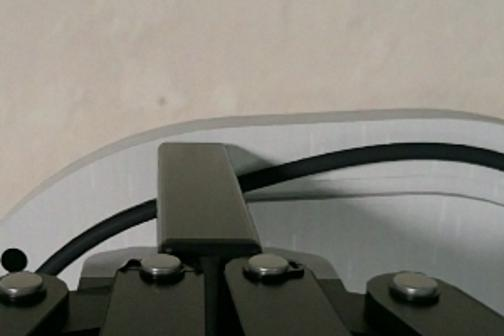

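Call:
move --target '[0,0,0,0,0,0,1,1,1, -0.0042,-0.003,-0.0047,0,0,0,-1,-0.5,-1]' --speed 0.03

Scene clock: 943.97 s.
left_arm: end_effector_position=(+0.3788, +0.2612, +0.3515) position_measured=3 object_status=3 end_effector_quat_wxyz=(-0.175, +0.696, +0.644, -0.267) | right_arm: end_effector_position=(+0.2183, +0.2820, +0.0477) position_measured=230 object_status=3 end_effector_quat_wxyz=(+0.009, -0.152, +0.988, +0.006)
Joint positions: left_arm=[0.76 0.343 -0.378 -1.329 0.285 1.017 -2.632] | right_arm=[0.58 -0.262 0.381 -2.876 0.193 2.646 2.047]
Joint torques (N m): left_arm=[0.13 -40.59 -3.15 21.73 1.06 0.73 -0.35] | right_arm=[0.96 -10.88 -0.02 12.93 0.87 1.12 0.15]
External joint torques (N m): left_arm=[0.04 -0.16 -0.27 -0.65 -0.43 0.17 -0.29] | right_arm=[0.96 4.62 2.2 -5.34 0.44 -1.39 0.15]
Flange force (N): left_arm=[-2.8 -1.4 5.3] | right_arm=[5.1 2.6 13.7]
Hand target: left_arm +0.3795, +0.2610, +0.3513; -0.173, +0.695, +0.646, -0.266 | right_arm +0.2109, +0.2769, +0.0420; +0.000, -0.151, +0.988, +0.000
Off the commanded pose: left_arm 0.001 m, 0 deg | right_arm 0.011 m, 1 deg.
move: off_target (right_arm)

Call:
move --pt "0 0 0 0 0 0 1 1 1 0.0125 0.0085 0.0208 0 0 0 -1 -0.5 -1" --pt "0 0 0 0 0 0 1 1 1 -0.0047 0.028 0.0225 0 0 0 -1 -0.5 -1" --pt "0 0 0 0 0 0 1 1 1 -0.0047 0.028 0.0153 0 0 0 -1 -0.5 -1" --pt "0 0 0 0 0 0 1 1 1 0.0022 0.0295 0.0147 0 0 0 -1 -0.5 -1" --pt "0 0 0 0 0 0 1 1 1 -0.0078 0.0228 0 0 0 0 -1 -0.5 -1" --speed '[0.05,0.08,0.04,0.03,0.04]' --blend '[0.0005,0.0005,0.0005,0.0005,0]' --cameras '["cam_right_wrist"]'

Call:
zoom_image --camera "cam_right_wrist" --region '[350, 120, 650, 320]'

Scene clock: 967.93 s.
left_arm: end_effector_position=(+0.3788, +0.2612, +0.3515) position_measured=3 object_status=3 end_effector_quat_wxyz=(-0.175, +0.696, +0.644, -0.267) | right_arm: end_effector_position=(+0.2153, +0.2971, +0.0503) position_measured=230 object_status=3 end_effector_quat_wxyz=(+0.011, -0.152, +0.988, +0.007)
Joint positions: left_arm=[0.76 0.343 -0.378 -1.329 0.285 1.017 -2.632] | right_arm=[0.578 -0.245 0.412 -2.849 0.191 2.642 2.079]
Joint velocities: left_arm=[within noise] | right_arm=[0.001 0 -0.001 -0.001 -0.002 0.004 0.004]
Joint torques (N m): left_arm=[0.07 -40.6 -3.13 21.7 1.05 0.72 -0.33] | right_arm=[1.3 -7.87 1.31 11.23 0.94 1.62 0.18]
External joint torques (N m): left_arm=[-0.11 -0.2 -0.32 -0.68 -0.45 0.16 -0.27] | right_arm=[1.24 8.02 3.53 -7.09 0.5 -0.89 0.18]
Flange force (N): left_arm=[-3.0 -1.4 5.4] | right_arm=[2.3 7.0 28.8]
Hand target: left_arm +0.3795, +0.2610, +0.3513; -0.173, +0.695, +0.646, -0.266 | right_arm +0.2062, +0.2905, +0.0420; +0.000, -0.151, +0.988, +0.000
Off the commanded pose: left_arm 0.001 m, 0 deg | right_arm 0.014 m, 2 deg.
move: off_target (right_arm)
Images, in order (width x height): cam_right_wrist 896x504.

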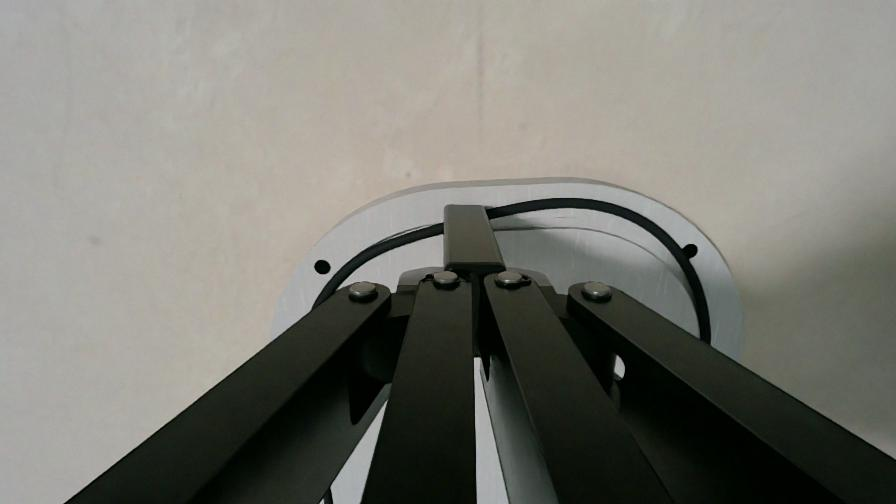

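Scaled by 1.680.

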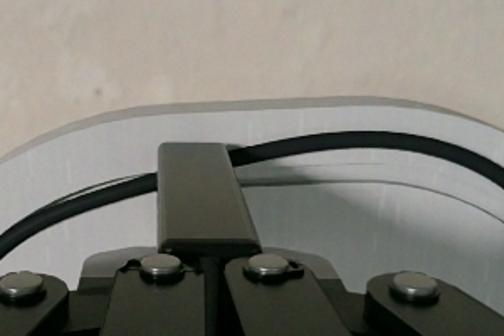

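Call:
move --pt "0 0 0 0 0 0 1 1 1 0.0152 0.011 0.0217 0 0 0 -1 -0.5 -1" --pt "0 0 0 0 0 0 1 1 1 0.05 0.04 0.11 0 0 0 -1 -0.5 -1" --pt "0 0 0 0 0 0 1 1 1 0.4 0.25 0.11 0 0 0 -1 -0.5 -1" --speed '[0.04,0.12,0.2]' --blend '[0.0005,0.02,0]' --cameras '["cam_right_wrist"]'

Call:
zoom_image --camera "cam_right_wrist" --region '[300, 0, 700, 280]'

Scene clock: 988.27 s.
left_arm: end_effector_position=(+0.3788, +0.2612, +0.3515) position_measured=3 object_status=3 end_effector_quat_wxyz=(-0.175, +0.696, +0.644, -0.267) | right_arm: end_effector_position=(+0.4465, +0.4412, +0.1092) position_measured=230 object_status=3 end_effector_quat_wxyz=(+0.001, -0.153, +0.988, +0.002)
Joint positions: left_arm=[0.76 0.343 -0.378 -1.329 0.285 1.017 -2.632] | right_arm=[0.496 0.368 0.306 -1.887 -0.137 2.239 2.132]
Joint velocities: left_arm=[within noise] | right_arm=[0 0 0 0 0 -0.004 0.002]
Joint torques (N m): left_arm=[0.14 -40.56 -3.2 21.73 1.06 0.73 -0.34] | right_arm=[-0.11 -38.45 4.53 21.79 0.34 2.31 0.17]
External joint torques (N m): left_arm=[0.26 -0.01 -0.15 -0.68 -0.42 0.15 -0.28] | right_arm=[-0.26 2.64 0.47 -1.11 -0.35 -0.17 0.17]
Flange force (N): left_arm=[-2.4 -1.4 5.3] | right_arm=[-2.5 1.7 4.3]
Hand target: left_arm +0.3795, +0.2610, +0.3513; -0.173, +0.695, +0.646, -0.266 | right_arm +0.4462, +0.4405, +0.1080; +0.000, -0.151, +0.988, +0.000
Off the commanded pose: left_arm 0.001 m, 0 deg | right_arm 0.001 m, 0 deg.
move: done
Images, in order (width x height): cam_right_wrist 896x504.

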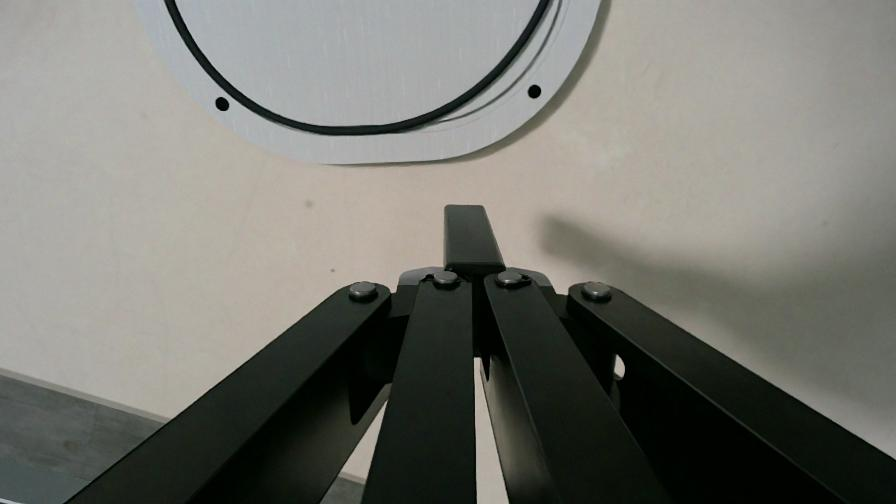

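Scaled by 1.260.

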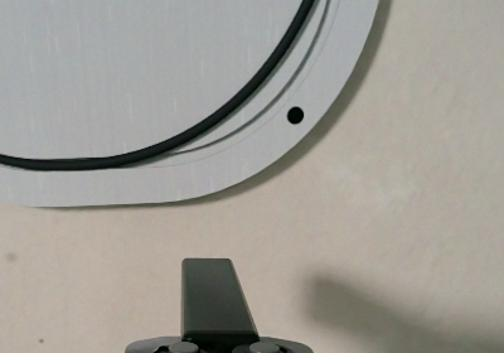

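Call:
move --pt "0 0 0 0 0 0 1 1 1 -0.0547 -0.0377 -0.0892 0 0 0 -1 -0.5 -1" --pt "0 0 0 0 0 0 1 1 1 -0.0597 -0.0418 -0.1067 0 0 0 -1 -0.5 -1" --pt "0 0 0 0 0 0 1 1 1 -0.0547 -0.0377 -0.0892 0 0 0 -1 -0.5 -1" --pt "0 0 0 0 0 0 1 1 1 -0.0717 -0.0187 -0.0885 0 0 0 -1 -0.5 -1" --pt "0 0 0 0 0 0 1 1 1 -0.0717 -0.0187 -0.0947 0 0 0 -1 -0.5 -1" --pt "0 0 0 0 0 0 1 1 1 -0.0648 -0.014 -0.0953 0 0 0 -1 -0.5 -1" --pt "0 0 0 0 0 0 1 1 1 -0.0712 -0.0192 -0.1067 0 0 0 -1 -0.5 -1" --pt "0 0 0 0 0 0 1 1 1 -0.0662 -0.015 -0.0892 0 0 0 -1 -0.5 -1" --pt "0 0 0 0 0 0 1 1 1 -0.0888 -0.0027 -0.0885 0 0 0 -1 -0.5 -1" --pt "0 0 0 0 0 0 1 1 1 -0.0888 -0.0027 -0.0947 0 0 0 -1 -0.5 -1" --pt "0 0 0 0 0 0 1 1 1 -0.0815 0.0053 -0.0953 0 0 0 -1 -0.5 -1" --pt "0 0 0 0 0 0 1 1 1 -0.0877 0 -0.1067 0 0 0 -1 -0.5 -1" --speed '[0.12,0.04,0.05,0.08,0.04,0.03,0.04,0.05,0.08,0.04,0.03,0.04]' --blend '[0.0005,0,0.0005,0.0005,0.0005,0.0005,0,0.0005,0.0005,0.0005,0.0005,0]' --cameras '["cam_right_wrist"]'

Call:
zoom_image --camera "cam_right_wrist" --region '[300, 40, 700, 320]'

Scene clock: 1028.00 s.
left_arm: end_effector_position=(+0.3788, +0.2612, +0.3515) position_measured=3 object_status=3 end_effector_quat_wxyz=(-0.175, +0.696, +0.644, -0.267) | right_arm: end_effector_position=(+0.3974, +0.4459, +0.0516) position_measured=230 object_status=3 end_effector_quat_wxyz=(+0.006, -0.153, +0.988, +0.005)
Joint positions: left_arm=[0.76 0.343 -0.378 -1.329 0.285 1.017 -2.632] | right_arm=[0.562 0.37 0.288 -2.057 -0.156 2.423 2.211]
Joint velocities: left_arm=[within noise] | right_arm=[0 0.001 -0.001 -0.001 0.001 0.004 0.003]
Joint torques (N m): left_arm=[0.09 -40.62 -3.14 21.72 1.07 0.72 -0.32] | right_arm=[-0.33 -32.17 3.15 15.17 0.17 2 0.23]
External joint torques (N m): left_arm=[0.04 -0.05 -0.22 -0.72 -0.44 0.15 -0.26] | right_arm=[-0.37 7.03 -0.59 -5.77 -0.42 -0.48 0.23]
Flange force (N): left_arm=[-2.7 -1.3 5.4] | right_arm=[3.7 -2.1 14.0]
Hand target: left_arm +0.3795, +0.2610, +0.3513; -0.173, +0.695, +0.646, -0.266 | right_arm +0.3936, +0.4405, +0.0440; +0.000, -0.151, +0.988, +0.000
Off the commanded pose: left_arm 0.001 m, 0 deg | right_arm 0.010 m, 1 deg.
move: off_target (right_arm)
Images, in order (width x height): cam_right_wrist 896x504.

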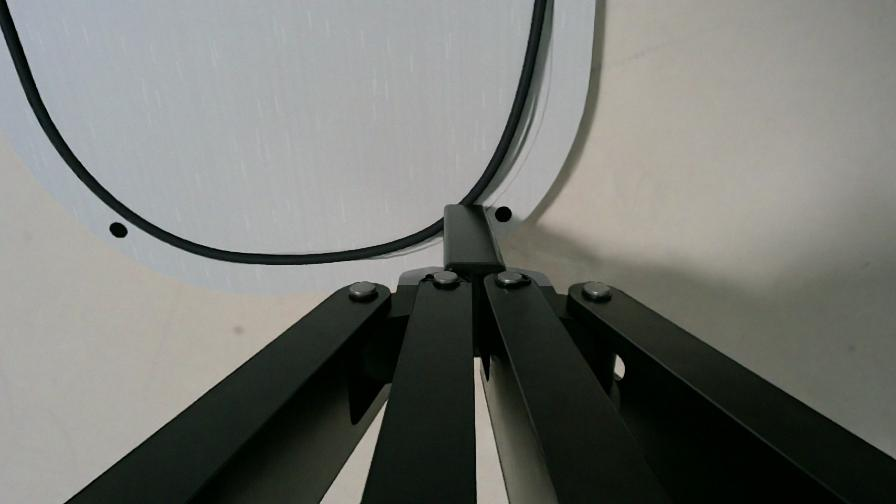

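Scaled by 1.260.

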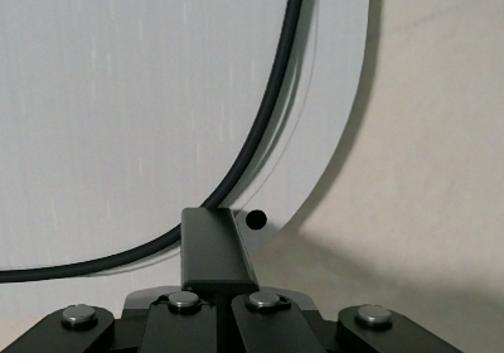

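Call:
move --pt "0 0 0 0 0 0 1 1 1 0.0063 0.009 0.0183 0 0 0 -1 -0.5 -1" --pt "0 0 0 0 0 0 1 1 1 0.0063 0.009 0.0367 0 0 0 -1 -0.5 -1" --pt "0 0 0 0 0 0 1 1 1 -0.0213 -0.0367 0.0367 0 0 0 -1 -0.5 -1" --pt "0 0 0 0 0 0 1 1 1 -0.0213 -0.0367 0.0083 0 0 0 -1 -0.5 -1" --pt "0 0 0 0 0 0 1 1 1 -0.005 -0.023 0.0083 0 0 0 -1 -0.5 -1" --pt "0 0 0 0 0 0 1 1 1 -0.0263 -0.0067 0.0083 0 0 0 -1 -0.5 -1" --pt "0 0 0 0 0 0 1 1 1 -0.0508 0.005 0.0083 0 0 0 -1 -0.5 -1" --pt "0 0 0 0 0 0 1 1 1 -0.0792 0.0098 0.0083 0 0 0 -1 -0.5 -1" --pt "0 0 0 0 0 0 1 1 1 -0.112 0.0018 0.0083 0 0 0 -1 -0.5 -1" --pt "0 0 0 0 0 0 1 1 1 -0.1337 -0.0362 0.012 0 0 0 -1 -0.5 -1" --pt "0 0 0 0 0 0 1 1 1 -0.1337 -0.0362 0.06 0 0 0 -1 -0.5 -1" --speed '[0.04,0.08,0.1,0.06,0.04,0.04,0.04,0.04,0.04,0.06,0.12]' --blend '[0.0005,0.003,0.001,0.0005,0.002,0.002,0.002,0.002,0.002,0.002,0]' --cameras '["cam_right_wrist"]'

Scene clock: 1092.00 s.
left_arm: end_effector_position=(+0.3788, +0.2612, +0.3515) position_measured=3 object_status=3 end_effector_quat_wxyz=(-0.175, +0.696, +0.644, -0.267) | right_arm: end_effector_position=(+0.3137, +0.4192, +0.0795) position_measured=230 object_status=3 end_effector_quat_wxyz=(+0.001, -0.150, +0.989, +0.000)
Joint positions: left_arm=[0.76 0.343 -0.378 -1.329 0.285 1.017 -2.632] | right_arm=[0.6 0.137 0.329 -2.303 -0.07 2.432 2.249]
Joint velocities: left_arm=[within noise] | right_arm=[-0.001 0.001 0 0 0.001 -0.002 -0.005]
Joint torques (N m): left_arm=[0.14 -40.61 -3.18 21.73 1.05 0.73 -0.4] | right_arm=[-0.98 -29.91 2.75 19.62 0.79 2.25 -0.31]
External joint torques (N m): left_arm=[0.18 -0.15 -0.2 -0.62 -0.43 0.17 -0.34] | right_arm=[-0.97 1.6 1.28 -1.39 0.21 -0.22 -0.31]
Flange force (N): left_arm=[-2.7 -1.4 5.3] | right_arm=[0.8 -1.4 2.4]
Hand target: left_arm +0.3795, +0.2610, +0.3513; -0.173, +0.695, +0.646, -0.266 | right_arm +0.3133, +0.4188, +0.0800; +0.000, -0.151, +0.988, +0.000
Off the commanded pose: left_arm 0.001 m, 0 deg | right_arm 0.001 m, 0 deg.
move: done
Images, in order (width x height): cam_right_wrist 896x504.

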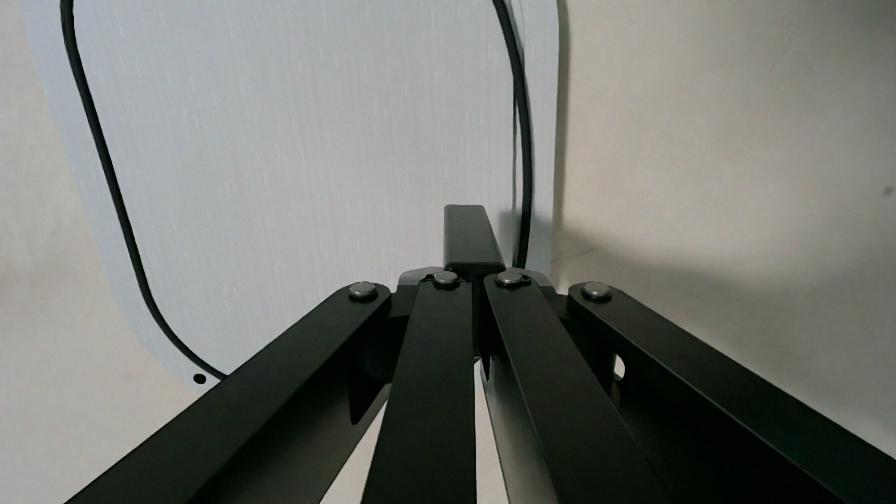

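Call:
move --pt "0 0 0 0 0 0 1 1 1 0.08 0.02 0.06 0 0 0 -1 -0.5 -1" --pt "0 0 0 0 0 0 1 1 1 0.2 0.05 0.0 0 0 0 -1 -0.5 -1" --speed '[0.15,0.15]' --blend '[0.02,0]' --cameras '["cam_right_wrist"]'

Call:
zoom_image --camera "cam_right_wrist" --region '[200, 0, 600, 280]'

Scene clock: 1101.23 s.
left_arm: end_effector_position=(+0.3788, +0.2612, +0.3515) position_measured=3 object_status=3 end_effector_quat_wxyz=(-0.175, +0.696, +0.644, -0.267) | right_arm: end_effector_position=(+0.4339, +0.4492, +0.0811) position_measured=230 object_status=3 end_effector_quat_wxyz=(+0.001, -0.147, +0.989, +0.001)
Joint positions: left_arm=[0.76 0.343 -0.378 -1.329 0.285 1.017 -2.632] | right_arm=[0.553 0.397 0.267 -1.918 -0.137 2.301 2.167]
Joint velocities: left_arm=[within noise] | right_arm=[-0.001 0.001 0 0 0 -0.001 -0.005]
Joint torques (N m): left_arm=[0.08 -40.66 -3.15 21.74 1.04 0.73 -0.37] | right_arm=[-0.57 -39.12 5.2 21.24 0.3 2.26 -0.23]
External joint torques (N m): left_arm=[0.12 -0.2 -0.17 -0.6 -0.44 0.17 -0.3] | right_arm=[-0.47 2.45 1.54 -1 -0.36 -0.2 -0.23]
Flange force (N): left_arm=[-2.7 -1.5 5.3] | right_arm=[-2.0 0.9 3.5]
Hand target: left_arm +0.3795, +0.2610, +0.3513; -0.173, +0.695, +0.646, -0.266 | right_arm +0.4333, +0.4488, +0.0800; +0.000, -0.151, +0.988, +0.000
Off the commanded pose: left_arm 0.001 m, 0 deg | right_arm 0.001 m, 1 deg.
move: done
Images, in order (width x height): cam_right_wrist 896x504.

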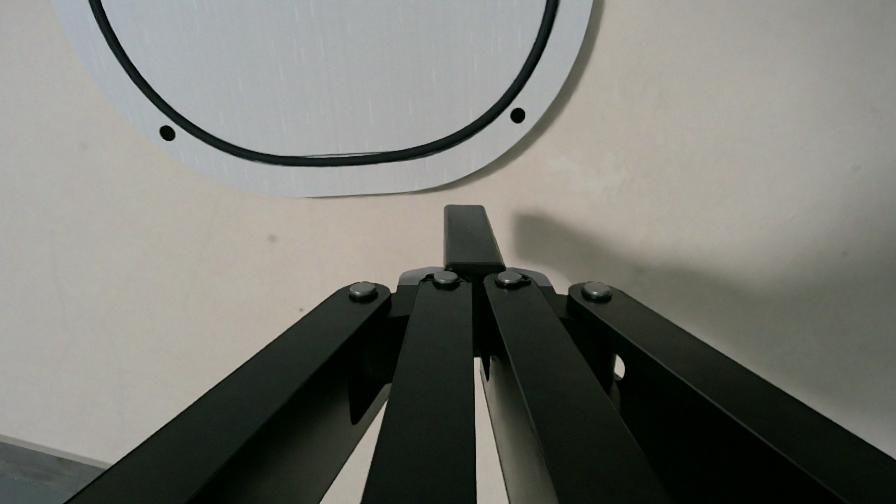

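Scaled by 1.260.

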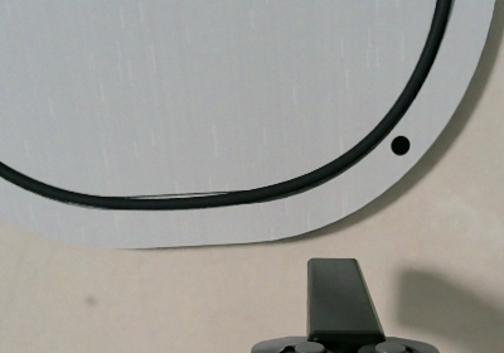

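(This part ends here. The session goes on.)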